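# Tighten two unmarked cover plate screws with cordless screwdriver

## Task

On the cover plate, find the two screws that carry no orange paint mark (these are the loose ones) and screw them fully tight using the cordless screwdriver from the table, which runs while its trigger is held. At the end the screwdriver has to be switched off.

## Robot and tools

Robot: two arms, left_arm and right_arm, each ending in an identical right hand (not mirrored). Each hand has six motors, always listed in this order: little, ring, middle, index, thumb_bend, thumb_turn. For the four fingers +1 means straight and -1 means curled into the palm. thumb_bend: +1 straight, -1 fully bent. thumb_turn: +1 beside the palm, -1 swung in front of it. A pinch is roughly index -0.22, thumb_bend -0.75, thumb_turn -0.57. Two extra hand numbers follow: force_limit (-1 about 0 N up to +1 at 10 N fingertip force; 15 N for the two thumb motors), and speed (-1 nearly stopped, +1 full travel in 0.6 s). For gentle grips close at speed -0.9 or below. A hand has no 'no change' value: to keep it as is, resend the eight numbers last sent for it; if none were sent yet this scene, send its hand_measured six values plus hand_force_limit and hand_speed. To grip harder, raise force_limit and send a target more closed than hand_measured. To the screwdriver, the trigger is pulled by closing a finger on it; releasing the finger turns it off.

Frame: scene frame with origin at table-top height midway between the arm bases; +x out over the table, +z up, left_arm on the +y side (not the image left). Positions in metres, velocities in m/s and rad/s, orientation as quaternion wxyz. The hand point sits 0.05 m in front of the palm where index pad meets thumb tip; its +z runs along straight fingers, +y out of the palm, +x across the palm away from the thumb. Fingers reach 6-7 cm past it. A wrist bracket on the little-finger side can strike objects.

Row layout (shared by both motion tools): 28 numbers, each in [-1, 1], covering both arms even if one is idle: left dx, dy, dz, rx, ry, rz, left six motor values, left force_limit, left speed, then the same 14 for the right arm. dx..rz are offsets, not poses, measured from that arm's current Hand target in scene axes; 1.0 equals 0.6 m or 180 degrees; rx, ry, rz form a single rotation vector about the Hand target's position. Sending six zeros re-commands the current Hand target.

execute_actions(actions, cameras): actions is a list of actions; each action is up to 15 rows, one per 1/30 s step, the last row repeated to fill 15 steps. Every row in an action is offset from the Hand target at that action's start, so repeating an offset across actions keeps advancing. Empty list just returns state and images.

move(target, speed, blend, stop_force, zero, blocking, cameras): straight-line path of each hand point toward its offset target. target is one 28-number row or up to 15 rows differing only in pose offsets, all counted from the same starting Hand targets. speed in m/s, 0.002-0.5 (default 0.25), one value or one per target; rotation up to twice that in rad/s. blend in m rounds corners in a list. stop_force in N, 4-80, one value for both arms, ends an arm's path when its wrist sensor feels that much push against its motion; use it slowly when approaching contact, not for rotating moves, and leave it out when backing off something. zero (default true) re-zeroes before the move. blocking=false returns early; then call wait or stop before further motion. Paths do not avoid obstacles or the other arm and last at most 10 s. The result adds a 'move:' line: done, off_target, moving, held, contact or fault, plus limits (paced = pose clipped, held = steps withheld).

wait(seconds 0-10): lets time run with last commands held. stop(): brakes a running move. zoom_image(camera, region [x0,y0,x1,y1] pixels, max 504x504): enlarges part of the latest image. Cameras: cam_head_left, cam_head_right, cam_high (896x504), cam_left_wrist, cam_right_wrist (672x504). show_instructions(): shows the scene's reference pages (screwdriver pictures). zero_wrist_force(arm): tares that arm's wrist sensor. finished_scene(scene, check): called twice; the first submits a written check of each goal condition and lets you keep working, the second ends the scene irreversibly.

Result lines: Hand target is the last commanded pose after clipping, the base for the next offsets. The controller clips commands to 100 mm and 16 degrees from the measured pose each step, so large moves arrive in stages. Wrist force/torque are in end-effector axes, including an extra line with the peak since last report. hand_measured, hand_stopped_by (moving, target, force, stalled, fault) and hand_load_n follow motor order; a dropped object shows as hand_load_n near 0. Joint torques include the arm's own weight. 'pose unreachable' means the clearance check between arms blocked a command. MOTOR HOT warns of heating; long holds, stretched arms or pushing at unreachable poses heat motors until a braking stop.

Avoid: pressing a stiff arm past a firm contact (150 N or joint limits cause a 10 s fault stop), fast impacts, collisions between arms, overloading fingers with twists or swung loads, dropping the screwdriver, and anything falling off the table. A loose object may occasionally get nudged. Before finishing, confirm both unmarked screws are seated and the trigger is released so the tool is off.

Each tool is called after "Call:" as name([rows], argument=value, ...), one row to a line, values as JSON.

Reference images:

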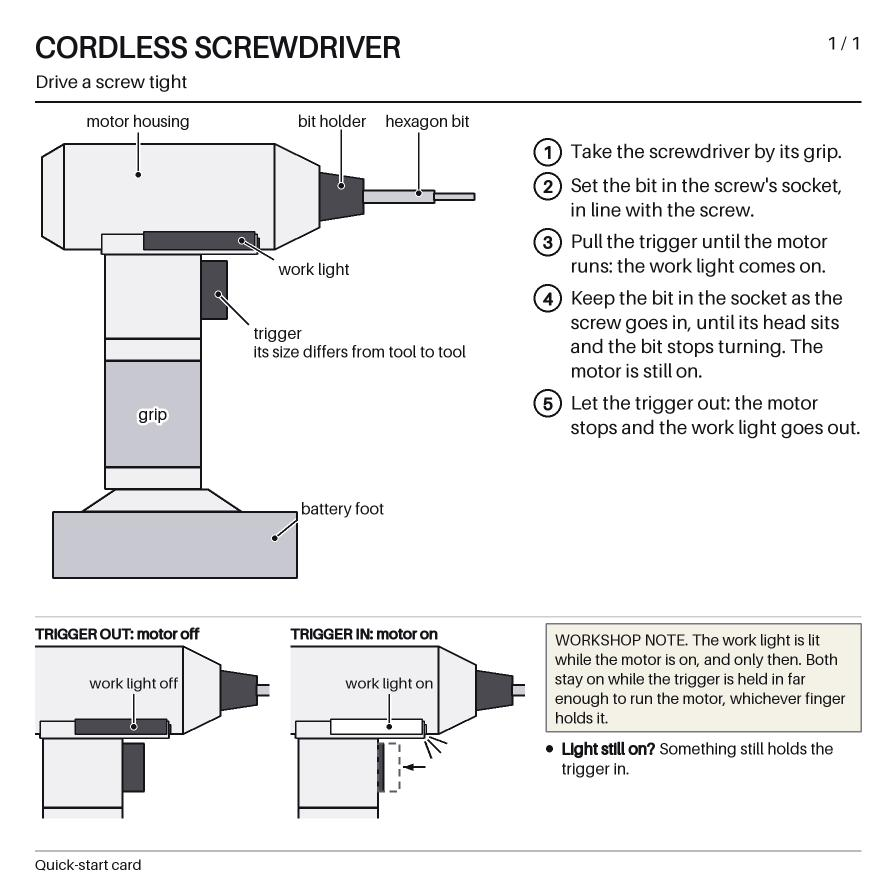

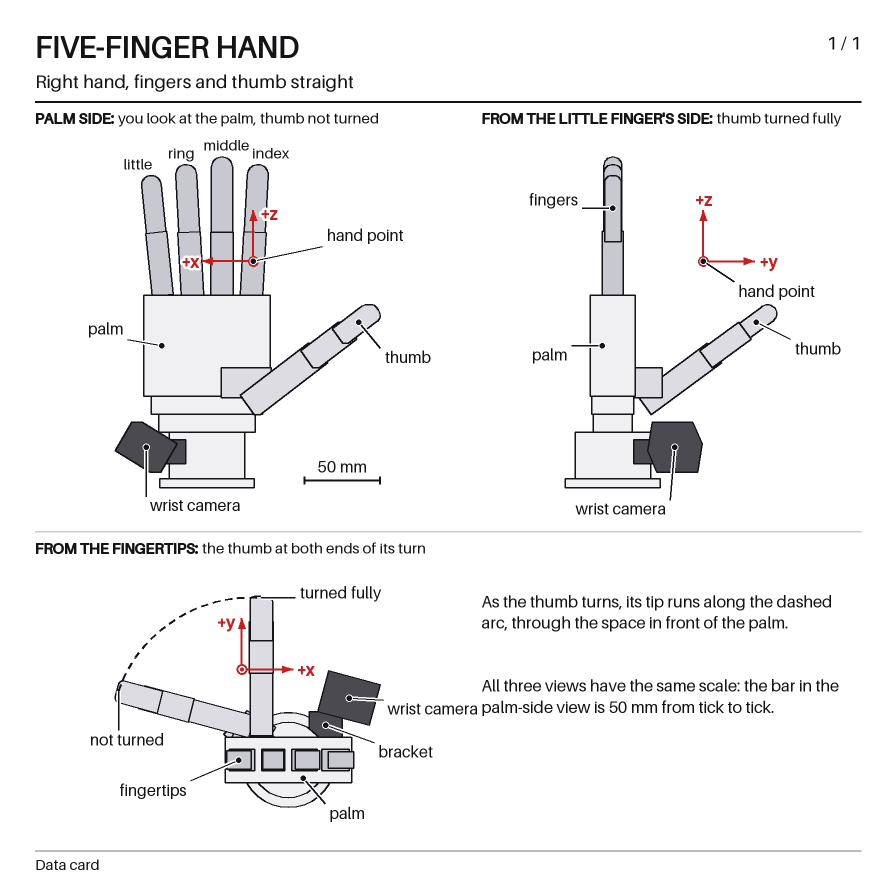

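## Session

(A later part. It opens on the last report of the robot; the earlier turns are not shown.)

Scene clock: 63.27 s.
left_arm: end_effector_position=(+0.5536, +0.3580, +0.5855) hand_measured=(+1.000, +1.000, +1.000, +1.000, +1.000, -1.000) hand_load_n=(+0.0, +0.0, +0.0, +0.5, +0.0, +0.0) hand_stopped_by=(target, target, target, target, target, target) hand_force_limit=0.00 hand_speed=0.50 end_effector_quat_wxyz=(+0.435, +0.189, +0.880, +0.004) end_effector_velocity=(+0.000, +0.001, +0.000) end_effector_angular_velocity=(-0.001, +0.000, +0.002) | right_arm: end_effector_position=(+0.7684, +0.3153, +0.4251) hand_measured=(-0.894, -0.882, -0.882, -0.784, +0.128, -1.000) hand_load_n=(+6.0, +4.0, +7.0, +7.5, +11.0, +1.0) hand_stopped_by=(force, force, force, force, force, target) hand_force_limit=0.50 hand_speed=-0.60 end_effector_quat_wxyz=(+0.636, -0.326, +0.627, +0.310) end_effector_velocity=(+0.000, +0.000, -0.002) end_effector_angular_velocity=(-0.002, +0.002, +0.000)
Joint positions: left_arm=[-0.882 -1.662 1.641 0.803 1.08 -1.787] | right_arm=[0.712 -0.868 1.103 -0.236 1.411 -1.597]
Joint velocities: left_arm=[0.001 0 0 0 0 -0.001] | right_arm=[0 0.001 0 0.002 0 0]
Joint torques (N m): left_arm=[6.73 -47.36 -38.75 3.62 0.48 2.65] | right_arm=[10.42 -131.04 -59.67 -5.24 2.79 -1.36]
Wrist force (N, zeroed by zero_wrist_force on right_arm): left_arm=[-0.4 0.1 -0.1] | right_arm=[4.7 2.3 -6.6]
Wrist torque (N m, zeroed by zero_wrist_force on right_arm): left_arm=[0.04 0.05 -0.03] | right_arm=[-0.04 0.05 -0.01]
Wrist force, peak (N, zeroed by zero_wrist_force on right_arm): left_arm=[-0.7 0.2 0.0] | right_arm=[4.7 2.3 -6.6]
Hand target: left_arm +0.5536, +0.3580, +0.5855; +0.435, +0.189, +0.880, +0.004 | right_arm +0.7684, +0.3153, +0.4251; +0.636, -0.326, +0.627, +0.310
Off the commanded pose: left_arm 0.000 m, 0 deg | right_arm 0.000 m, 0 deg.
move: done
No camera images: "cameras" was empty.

Call:
move(target=[0,0,0,0,0,0,1,1,1,1,1,-1,0,0.5,-0.0005,0.0004,-0.0012,0,0,0,-1,-1,-1,-0.9,-1,-1,0.5,-0.6], speed=0.004, cameras=[])

Call:
move(target=[0,0,0,0,0,0,1,1,1,1,1,-1,0,0.5,0.0004,0.00054,0,0,0,0,-1,-1,-1,-0.9,-1,-1,0.5,-0.6], speed=0.004, cameras=[])

Call:
move(target=[0,0,0,0,0,0,1,1,1,1,1,-1,0,0.5,0.0004,0.00054,0,0,0,0,-1,-1,-1,-0.9,-1,-1,0.5,-0.6], speed=0.004, cameras=[])

Scene clock: 64.20 s.
left_arm: end_effector_position=(+0.5536, +0.3580, +0.5855) hand_measured=(+1.000, +1.000, +1.000, +1.000, +1.000, -1.000) hand_load_n=(+0.0, +0.0, +0.0, +0.0, +0.0, -0.5) hand_stopped_by=(target, target, target, target, target, target) hand_force_limit=0.00 hand_speed=0.50 end_effector_quat_wxyz=(+0.435, +0.189, +0.880, +0.004) end_effector_velocity=(+0.000, +0.001, +0.000) end_effector_angular_velocity=(+0.001, +0.000, +0.001) | right_arm: end_effector_position=(+0.7681, +0.3155, +0.4245) hand_measured=(-0.894, -0.882, -0.882, -0.784, +0.128, -1.000) hand_load_n=(+6.0, +4.5, +7.0, +7.5, +10.5, +1.0) hand_stopped_by=(force, force, force, force, force, target) hand_force_limit=0.50 hand_speed=-0.60 end_effector_quat_wxyz=(+0.636, -0.326, +0.627, +0.310) end_effector_velocity=(+0.000, +0.000, +0.000) end_effector_angular_velocity=(-0.001, +0.001, +0.000)
Joint positions: left_arm=[-0.882 -1.662 1.641 0.803 1.08 -1.787] | right_arm=[0.712 -0.868 1.104 -0.237 1.411 -1.597]
Joint velocities: left_arm=[0.001 -0.001 0 0.001 -0.001 0] | right_arm=[0 0 0 0.001 0 0]
Joint torques (N m): left_arm=[8.01 -44.64 -38.22 4.18 0.95 2.42] | right_arm=[13.39 -108.7 -44.64 -6.27 1.98 -1.11]
Wrist force (N, zeroed by zero_wrist_force on right_arm): left_arm=[-0.3 0.0 -0.1] | right_arm=[0.9 0.4 -1.1]
Wrist torque (N m, zeroed by zero_wrist_force on right_arm): left_arm=[0.03 0.05 -0.03] | right_arm=[-0.04 -0.10 0.00]
Wrist force, peak (N, zeroed by zero_wrist_force on right_arm): left_arm=[-0.7 0.3 -0.7] | right_arm=[5.9 2.4 -7.8]
Hand target: left_arm +0.5536, +0.3580, +0.5855; +0.435, +0.189, +0.880, +0.004 | right_arm +0.7681, +0.3155, +0.4244; +0.636, -0.326, +0.627, +0.310
Off the commanded pose: left_arm 0.000 m, 0 deg | right_arm 0.000 m, 0 deg.
move: done
No camera images: "cameras" was empty.

Scene clock: 64.90 s.
left_arm: end_effector_position=(+0.5536, +0.3580, +0.5855) hand_measured=(+1.000, +1.000, +1.000, +1.000, +1.000, -1.000) hand_load_n=(+0.0, +0.0, +0.0, +0.0, +0.0, +0.0) hand_stopped_by=(target, target, target, target, target, target) hand_force_limit=0.00 hand_speed=0.50 end_effector_quat_wxyz=(+0.435, +0.189, +0.880, +0.004) end_effector_velocity=(+0.000, +0.000, +0.000) end_effector_angular_velocity=(+0.000, -0.001, +0.000) | right_arm: end_effector_position=(+0.7683, +0.3159, +0.4244) hand_measured=(-0.894, -0.882, -0.882, -0.784, +0.128, -1.000) hand_load_n=(+6.0, +4.5, +7.0, +7.5, +10.5, +1.0) hand_stopped_by=(force, force, force, force, force, target) hand_force_limit=0.50 hand_speed=-0.60 end_effector_quat_wxyz=(+0.636, -0.326, +0.627, +0.310) end_effector_velocity=(+0.000, +0.000, +0.001) end_effector_angular_velocity=(+0.000, +0.000, +0.000)
Joint positions: left_arm=[-0.882 -1.662 1.641 0.803 1.08 -1.787] | right_arm=[0.712 -0.867 1.103 -0.236 1.411 -1.597]
Joint velocities: left_arm=[0 -0.001 0 0 0 0.001] | right_arm=[0 -0.001 0 0 0 0]
Joint torques (N m): left_arm=[6.68 -45.72 -39.37 4.22 0.64 2.76] | right_arm=[12.24 -110.12 -55.32 -2.61 2.39 -0.83]
Wrist force (N, zeroed by zero_wrist_force on right_arm): left_arm=[-0.4 0.3 -0.1] | right_arm=[0.1 0.6 -0.9]
Wrist torque (N m, zeroed by zero_wrist_force on right_arm): left_arm=[0.07 0.06 -0.03] | right_arm=[-0.02 -0.07 -0.02]
Wrist force, peak (N, zeroed by zero_wrist_force on right_arm): left_arm=[-0.7 0.5 -0.2] | right_arm=[0.0 1.1 -2.6]
Hand target: left_arm +0.5536, +0.3580, +0.5855; +0.435, +0.189, +0.880, +0.004 | right_arm +0.7683, +0.3159, +0.4244; +0.636, -0.326, +0.627, +0.310
Off the commanded pose: left_arm 0.000 m, 0 deg | right_arm 0.000 m, 0 deg.
move: done
No camera images: "cameras" was empty.

Scene clock: 65.60 s.
left_arm: end_effector_position=(+0.5536, +0.3580, +0.5855) hand_measured=(+1.000, +1.000, +1.000, +1.000, +1.000, -1.000) hand_load_n=(+0.0, +0.0, +0.0, +0.0, +0.0, +0.0) hand_stopped_by=(target, target, target, target, target, target) hand_force_limit=0.00 hand_speed=0.50 end_effector_quat_wxyz=(+0.435, +0.189, +0.880, +0.004) end_effector_velocity=(+0.000, +0.000, +0.000) end_effector_angular_velocity=(+0.001, +0.001, +0.001) | right_arm: end_effector_position=(+0.7686, +0.3162, +0.4244) hand_measured=(-0.894, -0.882, -0.882, -0.784, +0.128, -1.000) hand_load_n=(+6.5, +4.0, +7.0, +7.5, +11.0, +1.5) hand_stopped_by=(force, force, force, force, force, target) hand_force_limit=0.50 hand_speed=-0.60 end_effector_quat_wxyz=(+0.636, -0.326, +0.627, +0.310) end_effector_velocity=(+0.000, +0.000, +0.002) end_effector_angular_velocity=(+0.002, -0.001, +0.000)
Joint positions: left_arm=[-0.882 -1.662 1.641 0.803 1.08 -1.787] | right_arm=[0.712 -0.867 1.101 -0.236 1.411 -1.597]
Joint velocities: left_arm=[0 0.001 0 0.001 0 -0.001] | right_arm=[0 -0.001 0 -0.001 0 0]
Joint torques (N m): left_arm=[5.59 -48.9 -39.8 4.45 -0.11 2.51] | right_arm=[12.35 -110.57 -55.24 -2.67 2.47 -0.59]
Wrist force (N, zeroed by zero_wrist_force on right_arm): left_arm=[-0.3 0.2 0.1] | right_arm=[-0.1 0.7 -1.2]
Wrist torque (N m, zeroed by zero_wrist_force on right_arm): left_arm=[0.04 0.04 -0.02] | right_arm=[-0.03 -0.06 -0.04]
Wrist force, peak (N, zeroed by zero_wrist_force on right_arm): left_arm=[-0.4 0.5 -0.5] | right_arm=[0.1 1.2 -2.5]
Hand target: left_arm +0.5536, +0.3580, +0.5855; +0.435, +0.189, +0.880, +0.004 | right_arm +0.7686, +0.3162, +0.4244; +0.636, -0.326, +0.627, +0.310
Off the commanded pose: left_arm 0.000 m, 0 deg | right_arm 0.000 m, 0 deg.
move: done
No camera images: "cameras" was empty.

Call:
move(target=[0,0,0,0,0,0,1,1,1,1,1,-1,0,0.5,0.0005,0.00067,0,0,0,0,-1,-1,-1,-0.9,-1,-1,0.5,-0.6], speed=0.004, cameras=[])

Call:
move(target=[0,0,0,0,0,0,1,1,1,1,1,-1,0,0.5,0.0005,0.00067,0,0,0,0,-1,-1,-1,-0.9,-1,-1,0.5,-0.6], speed=0.004, stop_force=8, cameras=[])

Call:
move(target=[0,0,0,0,0,0,1,1,1,1,1,-1,0,0.5,0.0005,0.00067,0,0,0,0,-1,-1,-1,-0.9,-1,-1,0.5,-0.6], speed=0.004, stop_force=8, cameras=["cam_left_wrist"])

Call:
zoom_image(camera="cam_left_wrist", region=[360, 190, 410, 240])

Scene clock: 66.50 s.
left_arm: end_effector_position=(+0.5536, +0.3580, +0.5855) hand_measured=(+1.000, +1.000, +1.000, +1.000, +1.000, -1.000) hand_load_n=(+0.0, +0.0, +0.0, +0.0, +0.0, +0.0) hand_stopped_by=(target, target, target, target, target, target) hand_force_limit=0.00 hand_speed=0.50 end_effector_quat_wxyz=(+0.435, +0.189, +0.880, +0.004) end_effector_velocity=(+0.000, +0.001, +0.000) end_effector_angular_velocity=(+0.001, +0.001, +0.001) | right_arm: end_effector_position=(+0.7689, +0.3166, +0.4244) hand_measured=(-0.894, -0.882, -0.882, -0.784, +0.128, -1.000) hand_load_n=(+6.0, +4.0, +7.0, +7.5, +10.5, +1.0) hand_stopped_by=(force, force, force, force, force, target) hand_force_limit=0.50 hand_speed=-0.60 end_effector_quat_wxyz=(+0.636, -0.326, +0.627, +0.310) end_effector_velocity=(+0.000, +0.000, +0.001) end_effector_angular_velocity=(+0.000, +0.000, +0.000)
Joint positions: left_arm=[-0.882 -1.662 1.641 0.803 1.08 -1.787] | right_arm=[0.712 -0.866 1.1 -0.235 1.411 -1.597]
Joint velocities: left_arm=[0.001 0 0 0.001 0 0] | right_arm=[0 0 0 0 0 0]
Joint torques (N m): left_arm=[5.11 -48.39 -39 4.27 0.36 2.39] | right_arm=[12.77 -112.23 -54.7 -2.69 2.6 -0.41]
Wrist force (N, zeroed by zero_wrist_force on right_arm): left_arm=[-0.1 0.1 0.0] | right_arm=[0.1 1.1 -1.9]
Wrist torque (N m, zeroed by zero_wrist_force on right_arm): left_arm=[0.04 0.01 -0.01] | right_arm=[0.01 -0.10 -0.04]
Wrist force, peak (N, zeroed by zero_wrist_force on right_arm): left_arm=[-0.7 0.1 -0.6] | right_arm=[0.5 1.0 -2.7]
Hand target: left_arm +0.5536, +0.3580, +0.5855; +0.435, +0.189, +0.880, +0.004 | right_arm +0.7689, +0.3166, +0.4244; +0.636, -0.326, +0.627, +0.310
Off the commanded pose: left_arm 0.000 m, 0 deg | right_arm 0.000 m, 0 deg.
move: done
No camera images: "cameras" was empty.

Scene clock: 67.53 s.
left_arm: end_effector_position=(+0.5536, +0.3580, +0.5855) hand_measured=(+1.000, +1.000, +1.000, +1.000, +1.000, -1.000) hand_load_n=(+0.0, +0.0, +0.0, +0.0, +0.0, +0.0) hand_stopped_by=(target, target, target, target, target, target) hand_force_limit=0.00 hand_speed=0.50 end_effector_quat_wxyz=(+0.435, +0.189, +0.880, +0.004) end_effector_velocity=(+0.000, +0.001, +0.000) end_effector_angular_velocity=(+0.000, +0.000, +0.001) | right_arm: end_effector_position=(+0.7692, +0.3170, +0.4244) hand_measured=(-0.894, -0.882, -0.882, -0.784, +0.128, -1.000) hand_load_n=(+6.0, +4.5, +7.0, +7.5, +10.5, +1.0) hand_stopped_by=(force, force, force, force, force, target) hand_force_limit=0.50 hand_speed=-0.60 end_effector_quat_wxyz=(+0.636, -0.326, +0.627, +0.310) end_effector_velocity=(+0.000, +0.000, -0.001) end_effector_angular_velocity=(-0.001, +0.001, +0.000)
Joint positions: left_arm=[-0.882 -1.662 1.641 0.803 1.08 -1.787] | right_arm=[0.712 -0.865 1.098 -0.235 1.411 -1.597]
Joint velocities: left_arm=[0.001 0 0 0 0 0] | right_arm=[0 0.001 0 0 0 0]
Joint torques (N m): left_arm=[5.59 -46.45 -39.22 4.54 0.72 2.4] | right_arm=[12.45 -113.23 -51.38 -3.36 2.2 -0.06]
Wrist force (N, zeroed by zero_wrist_force on right_arm): left_arm=[-0.1 0.2 -0.2] | right_arm=[0.5 1.3 -1.3]
Wrist torque (N m, zeroed by zero_wrist_force on right_arm): left_arm=[0.07 0.02 -0.01] | right_arm=[0.03 -0.14 0.01]
Wrist force, peak (N, zeroed by zero_wrist_force on right_arm): left_arm=[-0.3 0.6 -0.5] | right_arm=[0.3 0.5 -2.7]
Hand target: left_arm +0.5536, +0.3580, +0.5855; +0.435, +0.189, +0.880, +0.004 | right_arm +0.7692, +0.3170, +0.4244; +0.636, -0.326, +0.627, +0.310
Off the commanded pose: left_arm 0.000 m, 0 deg | right_arm 0.000 m, 0 deg.
move: done
No camera images: "cameras" was empty.

Scene clock: 68.57 s.
left_arm: end_effector_position=(+0.5536, +0.3580, +0.5855) hand_measured=(+1.000, +1.000, +1.000, +1.000, +1.000, -1.000) hand_load_n=(+0.0, +0.0, +0.0, +0.0, +0.0, +0.0) hand_stopped_by=(target, target, target, target, target, target) hand_force_limit=0.00 hand_speed=0.50 end_effector_quat_wxyz=(+0.435, +0.189, +0.880, +0.004) end_effector_velocity=(+0.000, +0.000, +0.000) end_effector_angular_velocity=(+0.000, +0.000, +0.001) | right_arm: end_effector_position=(+0.7695, +0.3174, +0.4244) hand_measured=(-0.894, -0.882, -0.882, -0.784, +0.128, -1.000) hand_load_n=(+6.0, +4.0, +7.0, +7.5, +10.5, +1.0) hand_stopped_by=(force, force, force, force, force, target) hand_force_limit=0.50 hand_speed=-0.60 end_effector_quat_wxyz=(+0.636, -0.326, +0.627, +0.310) end_effector_velocity=(+0.000, +0.000, -0.001) end_effector_angular_velocity=(+0.000, +0.000, +0.000)
Joint positions: left_arm=[-0.882 -1.662 1.641 0.803 1.08 -1.787] | right_arm=[0.712 -0.864 1.097 -0.234 1.412 -1.597]
Joint velocities: left_arm=[0 0 0 0 0 -0.001] | right_arm=[0 0.001 0 -0.001 0 0]
Joint torques (N m): left_arm=[6.89 -46.85 -38.7 5.43 0.59 2.8] | right_arm=[12.5 -113.99 -51.53 -3.28 2.08 -0.03]
Wrist force (N, zeroed by zero_wrist_force on right_arm): left_arm=[-0.1 0.7 -0.4] | right_arm=[0.2 0.8 -0.9]
Wrist torque (N m, zeroed by zero_wrist_force on right_arm): left_arm=[0.15 0.02 0.01] | right_arm=[-0.03 -0.10 -0.02]
Wrist force, peak (N, zeroed by zero_wrist_force on right_arm): left_arm=[-0.4 0.4 -0.5] | right_arm=[0.3 0.9 -3.0]
Hand target: left_arm +0.5536, +0.3580, +0.5855; +0.435, +0.189, +0.880, +0.004 | right_arm +0.7695, +0.3174, +0.4244; +0.636, -0.326, +0.627, +0.310
Off the commanded pose: left_arm 0.000 m, 0 deg | right_arm 0.000 m, 0 deg.
move: done
Images, in order (width x height): cam_left_wrist 672x504.

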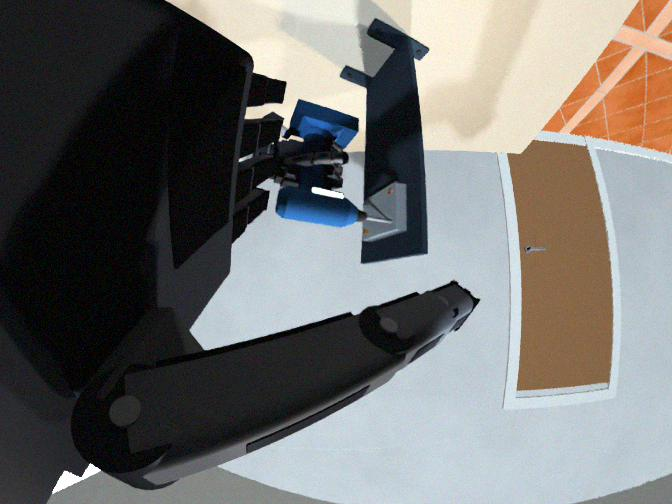

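Scaled by 10.080 from the camera's 672x504 image, which has a finer 960x720 frame.

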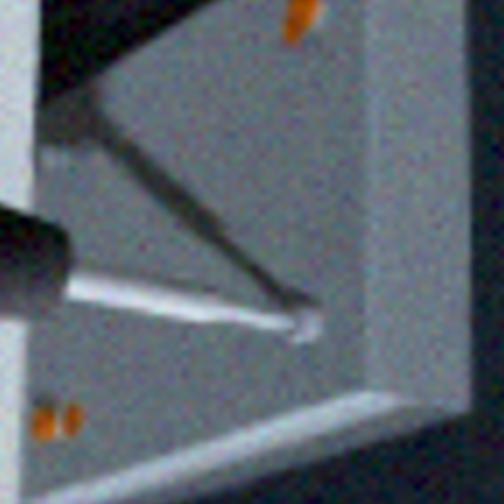

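Call:
move(target=[0,0,0,0,0,0,1,1,1,1,1,-1,0,0.5,0.0005,0.00067,0,0,0,0,-1,-1,-1,-0.9,-1,-1,0.5,-0.6], speed=0.004, stop_force=8, cameras=[])

Call:
move(target=[0,0,0,0,0,0,1,1,1,1,1,-1,0,0.5,0.0005,0.00067,0,0,0,0,-1,-1,-1,-0.9,-1,-1,0.5,-0.6], speed=0.004, stop_force=8, cameras=["cam_left_wrist"])

Scene clock: 70.20 s.
left_arm: end_effector_position=(+0.5536, +0.3580, +0.5855) hand_measured=(+1.000, +1.000, +1.000, +1.000, +1.000, -1.000) hand_load_n=(+0.0, +0.0, +0.0, +0.0, +0.0, +0.0) hand_stopped_by=(target, target, target, target, target, target) hand_force_limit=0.00 hand_speed=0.50 end_effector_quat_wxyz=(+0.435, +0.189, +0.880, +0.004) end_effector_velocity=(+0.000, +0.001, +0.000) end_effector_angular_velocity=(-0.001, +0.000, +0.001) | right_arm: end_effector_position=(+0.7697, +0.3178, +0.4243) hand_measured=(-0.894, -0.882, -0.882, -0.784, +0.128, -1.000) hand_load_n=(+6.0, +4.5, +7.0, +7.5, +11.0, +1.0) hand_stopped_by=(force, force, force, force, force, target) hand_force_limit=0.50 hand_speed=-0.60 end_effector_quat_wxyz=(+0.636, -0.326, +0.627, +0.310) end_effector_velocity=(+0.000, +0.000, +0.001) end_effector_angular_velocity=(+0.001, -0.001, +0.000)
Joint positions: left_arm=[-0.882 -1.662 1.641 0.803 1.08 -1.787] | right_arm=[0.713 -0.863 1.095 -0.233 1.412 -1.597]
Joint velocities: left_arm=[0.001 -0.001 0 0 0.001 -0.001] | right_arm=[0 0 0 -0.002 0 0]
Joint torques (N m): left_arm=[6.29 -44.11 -37.71 4.68 1.02 3.01] | right_arm=[10.51 -122.98 -47.4 -6.66 2.13 0.15]
Wrist force (N, zeroed by zero_wrist_force on right_arm): left_arm=[-0.1 0.2 -0.3] | right_arm=[1.2 1.7 -7.0]
Wrist torque (N m, zeroed by zero_wrist_force on right_arm): left_arm=[0.08 0.02 0.00] | right_arm=[0.19 -0.54 0.04]
Wrist force, peak (N, zeroed by zero_wrist_force on right_arm): left_arm=[-0.5 -0.2 -0.6] | right_arm=[2.2 0.8 -13.7]
Hand target: left_arm +0.5536, +0.3580, +0.5855; +0.435, +0.189, +0.880, +0.004 | right_arm +0.7697, +0.3178, +0.4244; +0.636, -0.326, +0.627, +0.310
Off the commanded pose: left_arm 0.000 m, 0 deg | right_arm 0.000 m, 0 deg.
move: contact (right_arm)
No camera images: "cameras" was empty.

Scene clock: 71.23 s.
left_arm: end_effector_position=(+0.5536, +0.3580, +0.5855) hand_measured=(+1.000, +1.000, +1.000, +1.000, +1.000, -1.000) hand_load_n=(+0.0, +0.0, +0.0, +0.0, +0.0, +0.0) hand_stopped_by=(target, target, target, target, target, target) hand_force_limit=0.00 hand_speed=0.50 end_effector_quat_wxyz=(+0.435, +0.189, +0.880, +0.004) end_effector_velocity=(+0.000, +0.000, +0.000) end_effector_angular_velocity=(+0.000, +0.000, -0.001) | right_arm: end_effector_position=(+0.7700, +0.3182, +0.4244) hand_measured=(-0.894, -0.882, -0.882, -0.784, +0.128, -1.000) hand_load_n=(+6.0, +4.0, +7.0, +8.0, +10.5, +1.0) hand_stopped_by=(force, force, force, force, force, target) hand_force_limit=0.50 hand_speed=-0.60 end_effector_quat_wxyz=(+0.636, -0.326, +0.627, +0.310) end_effector_velocity=(+0.000, +0.000, +0.001) end_effector_angular_velocity=(+0.001, +0.000, +0.000)
Joint positions: left_arm=[-0.882 -1.662 1.641 0.803 1.08 -1.787] | right_arm=[0.713 -0.862 1.094 -0.233 1.412 -1.597]
Joint velocities: left_arm=[0 0 0 0 0.001 0.001] | right_arm=[0 -0.001 0 0 0 0]
Joint torques (N m): left_arm=[4.08 -47.37 -38 4.54 0.57 2.39] | right_arm=[13.49 -108.44 -57.72 -4.78 2.91 0.06]
Wrist force (N, zeroed by zero_wrist_force on right_arm): left_arm=[-0.1 0.0 -0.1] | right_arm=[3.3 0.5 -12.6]
Wrist torque (N m, zeroed by zero_wrist_force on right_arm): left_arm=[0.02 0.02 -0.01] | right_arm=[0.42 -0.67 -0.73]
Wrist force, peak (N, zeroed by zero_wrist_force on right_arm): left_arm=[-0.6 0.0 -0.5] | right_arm=[3.3 0.5 -12.6]
Hand target: left_arm +0.5536, +0.3580, +0.5855; +0.435, +0.189, +0.880, +0.004 | right_arm +0.7700, +0.3182, +0.4244; +0.636, -0.326, +0.627, +0.310
Off the commanded pose: left_arm 0.000 m, 0 deg | right_arm 0.000 m, 0 deg.
move: done
Images, in order (width x height): cam_left_wrist 672x504.

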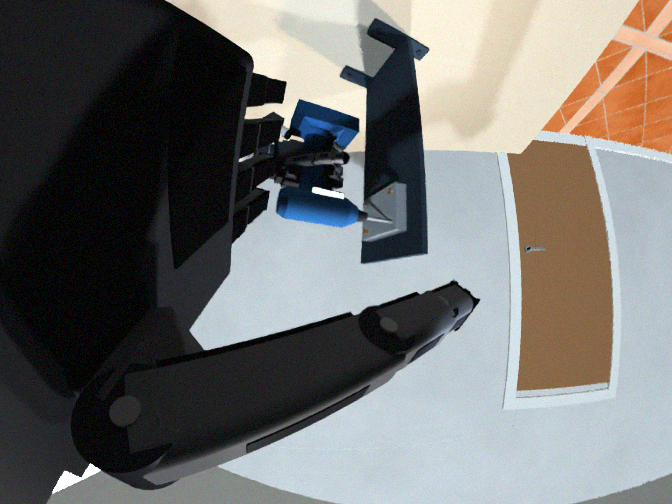

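Call:
wait(seconds=1.5, cameras=["cam_left_wrist"])

Call:
zoom_image(camera="cam_left_wrist", region=[340, 160, 420, 240])

Call:
zoom_image(camera="cam_left_wrist", region=[370, 200, 400, 230])

Scene clock: 72.87 s.
left_arm: end_effector_position=(+0.5536, +0.3580, +0.5855) hand_measured=(+1.000, +1.000, +1.000, +1.000, +1.000, -1.000) hand_load_n=(+0.0, +0.0, +0.0, +0.0, +0.0, +0.0) hand_stopped_by=(target, target, target, target, target, target) hand_force_limit=0.00 hand_speed=0.50 end_effector_quat_wxyz=(+0.435, +0.189, +0.880, +0.004) end_effector_velocity=(+0.000, +0.000, +0.000) end_effector_angular_velocity=(+0.000, +0.000, +0.000) | right_arm: end_effector_position=(+0.7700, +0.3182, +0.4244) hand_measured=(-0.894, -0.882, -0.882, -0.784, +0.128, -1.000) hand_load_n=(+6.0, +4.0, +7.0, +7.5, +11.0, +0.5) hand_stopped_by=(force, force, force, force, force, target) hand_force_limit=0.50 hand_speed=-0.60 end_effector_quat_wxyz=(+0.636, -0.326, +0.627, +0.310) end_effector_velocity=(+0.000, +0.000, +0.001) end_effector_angular_velocity=(+0.002, -0.002, +0.000)
Joint positions: left_arm=[-0.882 -1.662 1.641 0.803 1.08 -1.787] | right_arm=[0.713 -0.862 1.094 -0.233 1.412 -1.597]
Joint velocities: left_arm=[-0.001 0 0 0 0 -0.001] | right_arm=[0 -0.001 0 -0.002 0 0]
Joint torques (N m): left_arm=[4.87 -44.29 -37.3 4.63 0.92 2.68] | right_arm=[13.12 -109.28 -55.29 -7.42 2.57 0.34]
Wrist force (N, zeroed by zero_wrist_force on right_arm): left_arm=[-0.4 0.3 0.2] | right_arm=[3.3 0.7 -12.2]
Wrist torque (N m, zeroed by zero_wrist_force on right_arm): left_arm=[0.06 0.05 -0.02] | right_arm=[0.43 -0.67 -0.71]
Wrist force, peak (N, zeroed by zero_wrist_force on right_arm): left_arm=[-0.5 0.6 -0.2] | right_arm=[2.9 0.5 -13.0]
Hand target: left_arm +0.5536, +0.3580, +0.5855; +0.435, +0.189, +0.880, +0.004 | right_arm +0.7700, +0.3182, +0.4244; +0.636, -0.326, +0.627, +0.310
Off the commanded pose: left_arm 0.000 m, 0 deg | right_arm 0.000 m, 0 deg.
wait: 1.50 s; at rest by 0.03 s
Images, in order (width x height): cam_left_wrist 672x504.

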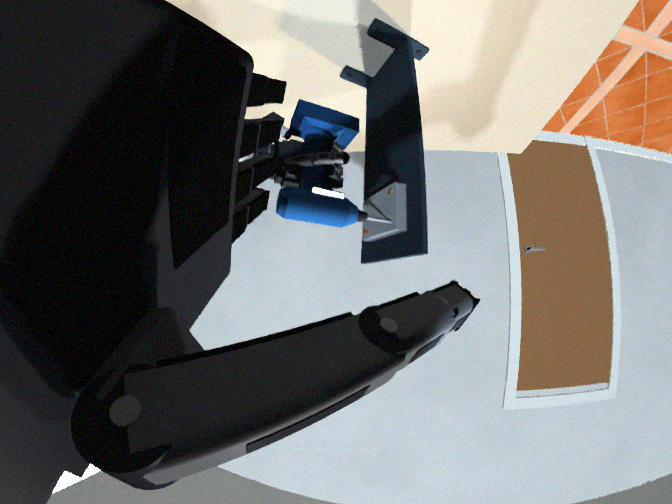

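Scaled by 6.300 from the camera's 672x504 image, which has a finer 960x720 frame.

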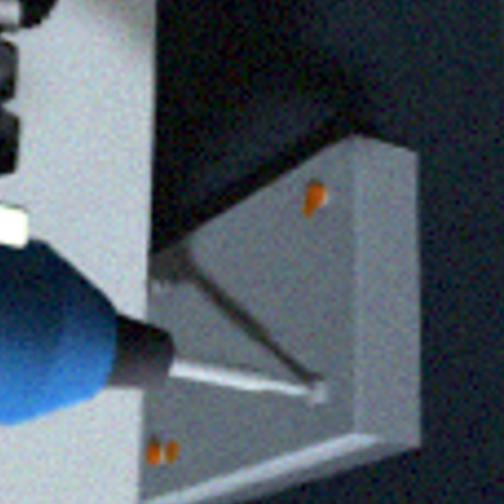

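Scaled by 16.800 from the camera's 672x504 image, which has a finer 960x720 frame.

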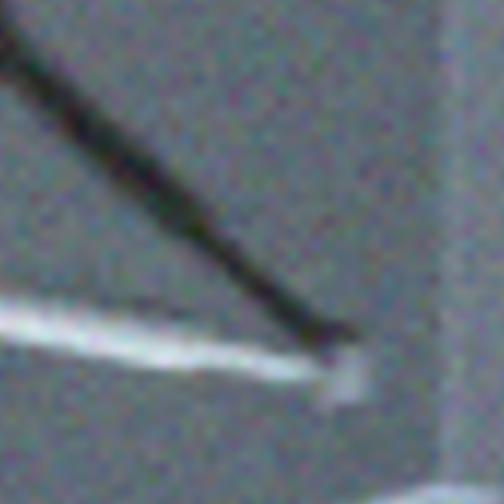

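Call:
move(target=[0,0,0,0,0,0,1,1,1,1,1,-1,0,0.5,0,0,0,0,0,0,-1,-1,-1,-0.5,-1,-1,0.5,-0.6], cameras=[])

Call:
move(target=[0,0,0,0,0,0,1,1,1,1,1,-1,0,0.5,-0.005,-0.0067,0,0,0,0,-1,-1,-1,-0.5,-1,-1,0.5,-0.6], speed=0.02, cameras=[])

Call:
move(target=[0,0,0,0,0,0,1,1,1,1,1,-1,0,0.5,-0.025,-0.0333,0,0,0,0,-1,-1,-1,-0.5,-1,-1,0.5,-0.6], speed=0.08, cameras=["cam_left_wrist"])

Call:
zoom_image(camera="cam_left_wrist", region=[340, 160, 420, 240])

Call:
zoom_image(camera="cam_left_wrist", region=[370, 200, 400, 230])

Scene clock: 73.83 s.
left_arm: end_effector_position=(+0.5536, +0.3580, +0.5855) hand_measured=(+1.000, +1.000, +1.000, +1.000, +1.000, -1.000) hand_load_n=(+0.0, +0.0, +0.0, +0.0, +0.0, +0.0) hand_stopped_by=(target, target, target, target, target, target) hand_force_limit=0.00 hand_speed=0.50 end_effector_quat_wxyz=(+0.435, +0.189, +0.880, +0.004) end_effector_velocity=(+0.000, +0.001, +0.000) end_effector_angular_velocity=(+0.001, -0.001, +0.000) | right_arm: end_effector_position=(+0.7700, +0.3182, +0.4244) hand_measured=(-0.894, -0.882, -0.882, -0.500, +0.128, -1.000) hand_load_n=(+6.5, +4.0, +7.0, +0.0, +11.0, +1.0) hand_stopped_by=(force, force, force, target, force, target) hand_force_limit=0.50 hand_speed=-0.60 end_effector_quat_wxyz=(+0.636, -0.326, +0.627, +0.310) end_effector_velocity=(+0.000, +0.000, +0.001) end_effector_angular_velocity=(+0.001, -0.001, +0.000)
Joint positions: left_arm=[-0.882 -1.662 1.641 0.803 1.08 -1.787] | right_arm=[0.713 -0.862 1.094 -0.233 1.412 -1.597]
Joint velocities: left_arm=[0.001 -0.001 0 0 0 0.001] | right_arm=[0 0 0 -0.001 0 0]
Joint torques (N m): left_arm=[6 -48.38 -37.54 4.21 -0.04 2.72] | right_arm=[13.54 -109.35 -53.29 -5.09 1.41 0.24]
Wrist force (N, zeroed by zero_wrist_force on right_arm): left_arm=[0.0 -0.2 -0.3] | right_arm=[0.4 0.6 -0.2]
Wrist torque (N m, zeroed by zero_wrist_force on right_arm): left_arm=[0.01 0.00 -0.02] | right_arm=[0.11 -0.29 0.08]
Wrist force, peak (N, zeroed by zero_wrist_force on right_arm): left_arm=[-0.4 0.3 -0.5] | right_arm=[3.5 0.8 -12.9]
Hand target: left_arm +0.5536, +0.3580, +0.5855; +0.435, +0.189, +0.880, +0.004 | right_arm +0.7700, +0.3182, +0.4244; +0.636, -0.326, +0.627, +0.310
Off the commanded pose: left_arm 0.000 m, 0 deg | right_arm 0.000 m, 0 deg.
move: done
No camera images: "cameras" was empty.

Scene clock: 74.57 s.
left_arm: end_effector_position=(+0.5536, +0.3580, +0.5855) hand_measured=(+1.000, +1.000, +1.000, +1.000, +1.000, -1.000) hand_load_n=(+0.0, +0.0, +0.0, +0.0, +0.0, +0.0) hand_stopped_by=(target, target, target, target, target, target) hand_force_limit=0.00 hand_speed=0.50 end_effector_quat_wxyz=(+0.435, +0.189, +0.880, +0.004) end_effector_velocity=(+0.000, +0.000, +0.000) end_effector_angular_velocity=(-0.001, -0.001, +0.000) | right_arm: end_effector_position=(+0.7670, +0.3141, +0.4244) hand_measured=(-0.894, -0.882, -0.882, -0.500, +0.128, -1.000) hand_load_n=(+6.0, +4.0, +7.0, +0.0, +10.5, +1.0) hand_stopped_by=(force, force, force, target, force, target) hand_force_limit=0.50 hand_speed=-0.60 end_effector_quat_wxyz=(+0.636, -0.326, +0.627, +0.310) end_effector_velocity=(+0.000, +0.001, +0.000) end_effector_angular_velocity=(+0.001, -0.002, +0.000)
Joint positions: left_arm=[-0.882 -1.662 1.641 0.803 1.08 -1.787] | right_arm=[0.712 -0.871 1.11 -0.239 1.411 -1.597]
Joint velocities: left_arm=[0 0 0 -0.001 0 0] | right_arm=[0 0.001 -0.002 -0.001 0 0]
Joint torques (N m): left_arm=[8.42 -43.55 -37.34 4.59 0.47 2.97] | right_arm=[-13.5 -108.63 -58.6 -4.43 -1.32 0.1]
Wrist force (N, zeroed by zero_wrist_force on right_arm): left_arm=[-0.6 0.2 -0.3] | right_arm=[1.5 0.6 -0.2]
Wrist torque (N m, zeroed by zero_wrist_force on right_arm): left_arm=[0.08 0.09 -0.04] | right_arm=[0.11 -0.21 0.10]
Wrist force, peak (N, zeroed by zero_wrist_force on right_arm): left_arm=[-0.2 0.3 -0.6] | right_arm=[1.9 0.7 -0.4]
Hand target: left_arm +0.5536, +0.3580, +0.5855; +0.435, +0.189, +0.880, +0.004 | right_arm +0.7670, +0.3141, +0.4244; +0.636, -0.326, +0.627, +0.310
Off the commanded pose: left_arm 0.000 m, 0 deg | right_arm 0.000 m, 0 deg.
move: done
No camera images: "cameras" was empty.

Scene clock: 75.33 s.
left_arm: end_effector_position=(+0.5536, +0.3580, +0.5855) hand_measured=(+1.000, +1.000, +1.000, +1.000, +1.000, -1.000) hand_load_n=(+0.0, +0.0, +0.0, +0.0, +0.0, +0.0) hand_stopped_by=(target, target, target, target, target, target) hand_force_limit=0.00 hand_speed=0.50 end_effector_quat_wxyz=(+0.435, +0.189, +0.880, +0.004) end_effector_velocity=(+0.000, +0.000, +0.000) end_effector_angular_velocity=(+0.001, +0.000, +0.000) | right_arm: end_effector_position=(+0.7521, +0.2941, +0.4244) hand_measured=(-0.894, -0.882, -0.882, -0.500, +0.128, -1.000) hand_load_n=(+6.0, +4.5, +7.0, +0.0, +10.5, +1.0) hand_stopped_by=(force, force, force, target, force, target) hand_force_limit=0.50 hand_speed=-0.60 end_effector_quat_wxyz=(+0.636, -0.326, +0.627, +0.310) end_effector_velocity=(+0.000, +0.000, +0.000) end_effector_angular_velocity=(-0.001, +0.001, +0.000)
Joint positions: left_arm=[-0.882 -1.662 1.641 0.803 1.08 -1.787] | right_arm=[0.707 -0.915 1.184 -0.27 1.407 -1.597]
Joint velocities: left_arm=[0 0 0 0 0 0.001] | right_arm=[0 0.001 -0.003 0.003 0 0]
Joint torques (N m): left_arm=[3.61 -45.55 -35.26 4.63 0.8 2.54] | right_arm=[-0.7 -104.51 -54.47 -3.02 0.55 0.36]
Wrist force (N, zeroed by zero_wrist_force on right_arm): left_arm=[-0.2 0.0 -0.4] | right_arm=[1.3 0.8 0.3]
Wrist torque (N m, zeroed by zero_wrist_force on right_arm): left_arm=[0.05 0.03 -0.02] | right_arm=[0.11 -0.20 0.11]
Wrist force, peak (N, zeroed by zero_wrist_force on right_arm): left_arm=[-0.6 0.4 0.1] | right_arm=[1.9 0.8 -1.0]
Hand target: left_arm +0.5536, +0.3580, +0.5855; +0.435, +0.189, +0.880, +0.004 | right_arm +0.7520, +0.2941, +0.4243; +0.636, -0.326, +0.627, +0.310
Off the commanded pose: left_arm 0.000 m, 0 deg | right_arm 0.000 m, 0 deg.
move: done
Images, in order (width x height): cam_left_wrist 672x504.

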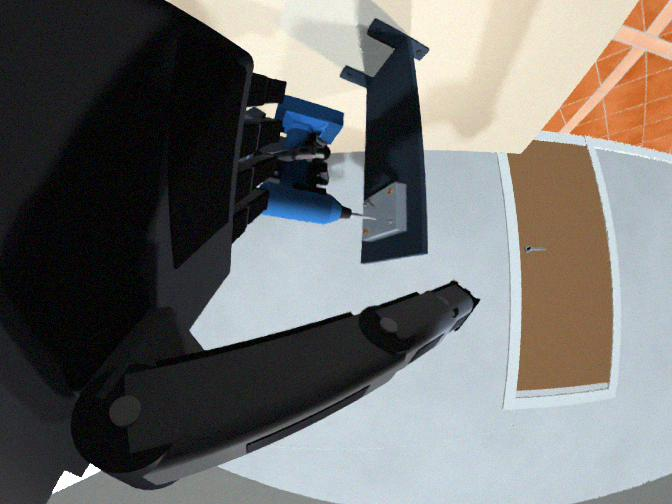

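Scaled by 6.300 from the camera's 672x504 image, which has a finer 960x720 frame.

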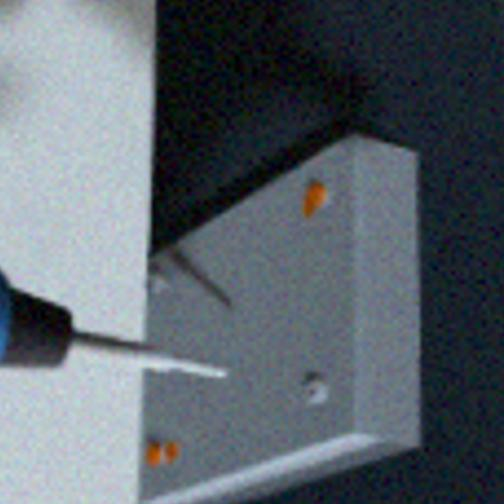

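Scaled by 16.800 from the camera's 672x504 image, which has a finer 960x720 frame.

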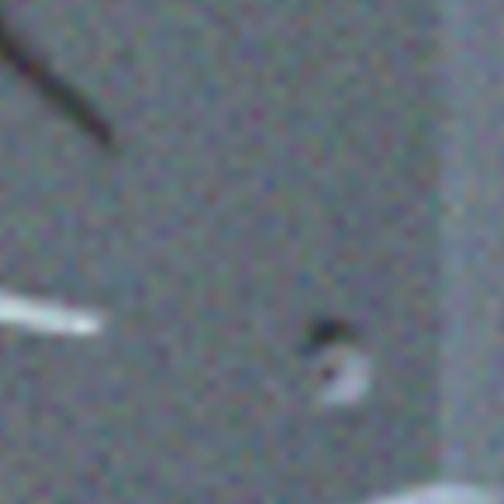

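Call:
move(target=[0,0,0,0,0,0,1,1,1,1,1,-1,0,0.5,0.122,-0.0903,-0.1,0,0,0,-1,-1,-1,-0.5,-1,-1,0.5,-0.6], speed=0.1)

Call:
zoom_image(camera="cam_left_wrist", region=[340, 160, 420, 240])

Call:
zoom_image(camera="cam_head_right", region=[300, 95, 350, 145])

Call:
zoom_image(camera="cam_high", region=[415, 145, 490, 190])

Scene clock: 76.93 s.
left_arm: end_effector_position=(+0.5536, +0.3580, +0.5855) hand_measured=(+1.000, +1.000, +1.000, +1.000, +1.000, -1.000) hand_load_n=(+0.0, +0.0, +0.0, +0.0, +0.0, -0.5) hand_stopped_by=(target, target, target, target, target, target) hand_force_limit=0.00 hand_speed=0.50 end_effector_quat_wxyz=(+0.435, +0.189, +0.880, +0.004) end_effector_velocity=(+0.000, +0.000, +0.000) end_effector_angular_velocity=(+0.001, -0.001, -0.001) | right_arm: end_effector_position=(+0.8253, +0.2400, +0.3642) hand_measured=(-0.894, -0.882, -0.882, -0.500, +0.128, -1.000) hand_load_n=(+6.0, +4.0, +7.0, +0.0, +10.5, +1.0) hand_stopped_by=(force, force, force, target, force, target) hand_force_limit=0.50 hand_speed=-0.60 end_effector_quat_wxyz=(+0.636, -0.326, +0.627, +0.310) end_effector_velocity=(-0.001, +0.001, +0.002) end_effector_angular_velocity=(+0.000, +0.000, -0.001)
Joint positions: left_arm=[-0.882 -1.662 1.641 0.803 1.08 -1.787] | right_arm=[0.611 -0.879 1.232 -0.355 1.311 -1.596]
Joint velocities: left_arm=[0 0 0 0 0 0.002] | right_arm=[0.002 -0.002 -0.001 0.002 0.003 0]
Joint torques (N m): left_arm=[5.44 -45.94 -36.07 4.24 0.59 2.89] | right_arm=[9.24 -124.73 -54.46 -2.01 0.95 2.04]
Wrist force (N, zeroed by zero_wrist_force on right_arm): left_arm=[-0.4 0.0 -0.4] | right_arm=[1.3 1.1 0.0]
Wrist torque (N m, zeroed by zero_wrist_force on right_arm): left_arm=[0.05 0.08 -0.03] | right_arm=[0.15 -0.20 0.13]
Wrist force, peak (N, zeroed by zero_wrist_force on right_arm): left_arm=[-0.7 0.1 -0.4] | right_arm=[3.0 -1.2 0.3]
Hand target: left_arm +0.5536, +0.3580, +0.5855; +0.435, +0.189, +0.880, +0.004 | right_arm +0.8252, +0.2401, +0.3644; +0.636, -0.326, +0.627, +0.310
Off the commanded pose: left_arm 0.000 m, 0 deg | right_arm 0.000 m, 0 deg.
move: done

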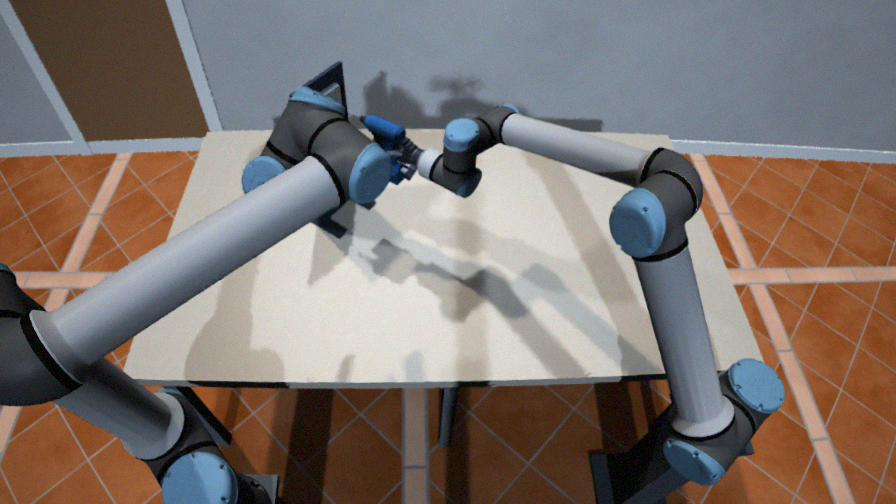

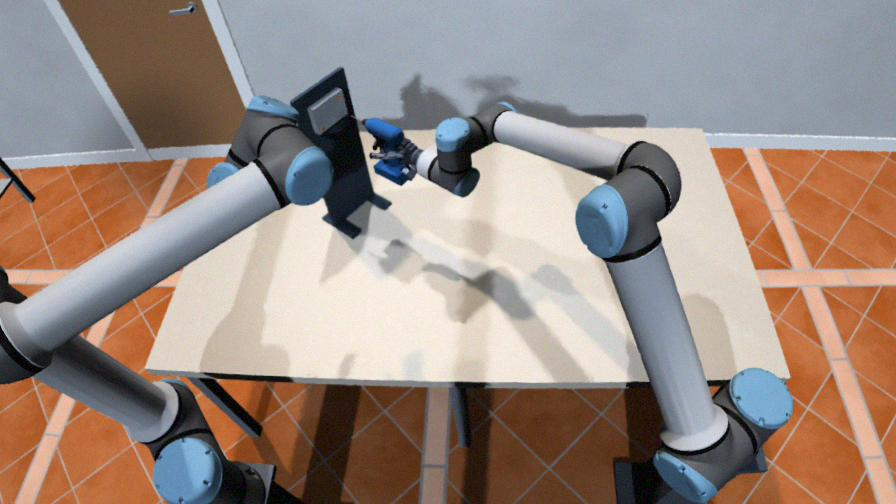

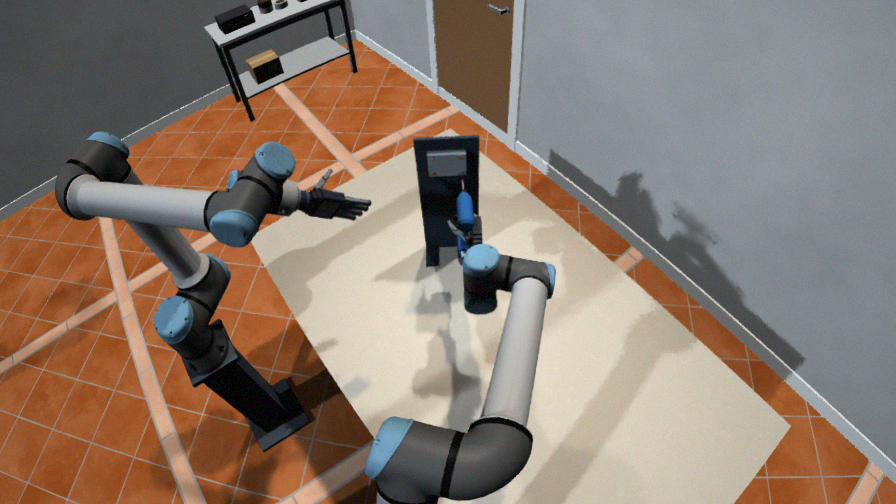

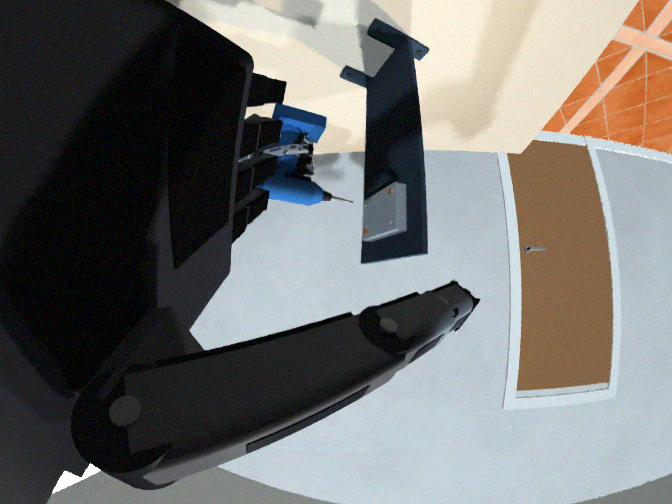

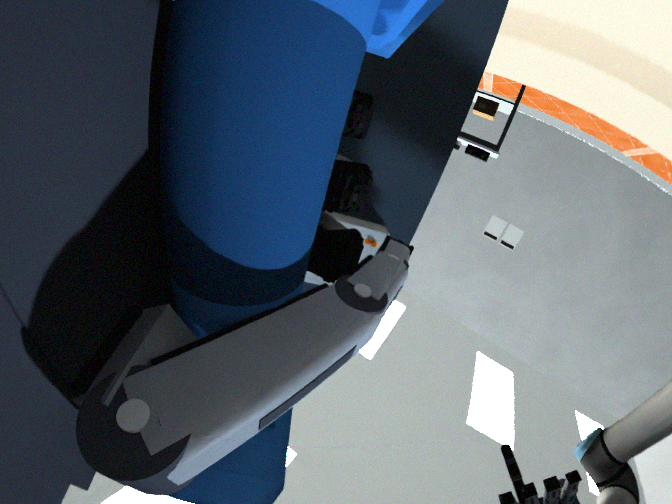

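Scaled by 6.300 from the camera's 672x504 image, which has a finer 960x720 frame.

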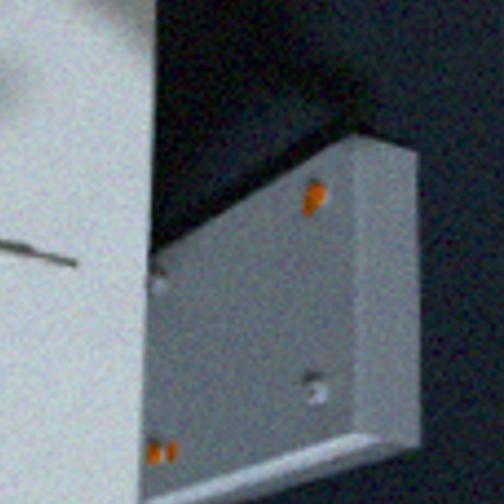

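Scaled by 10.080.

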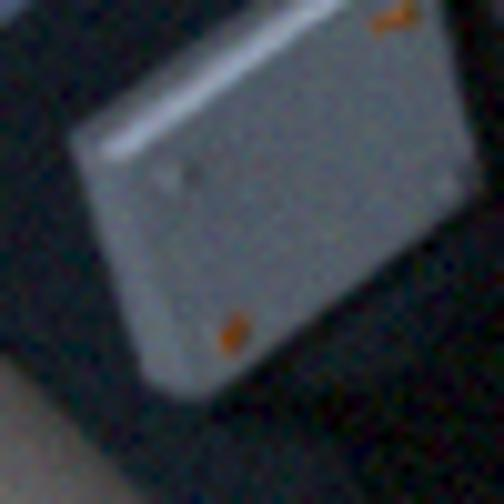

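Scaled by 6.720.

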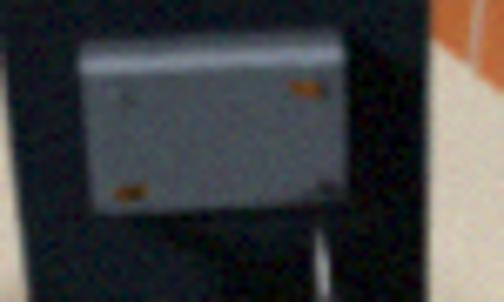

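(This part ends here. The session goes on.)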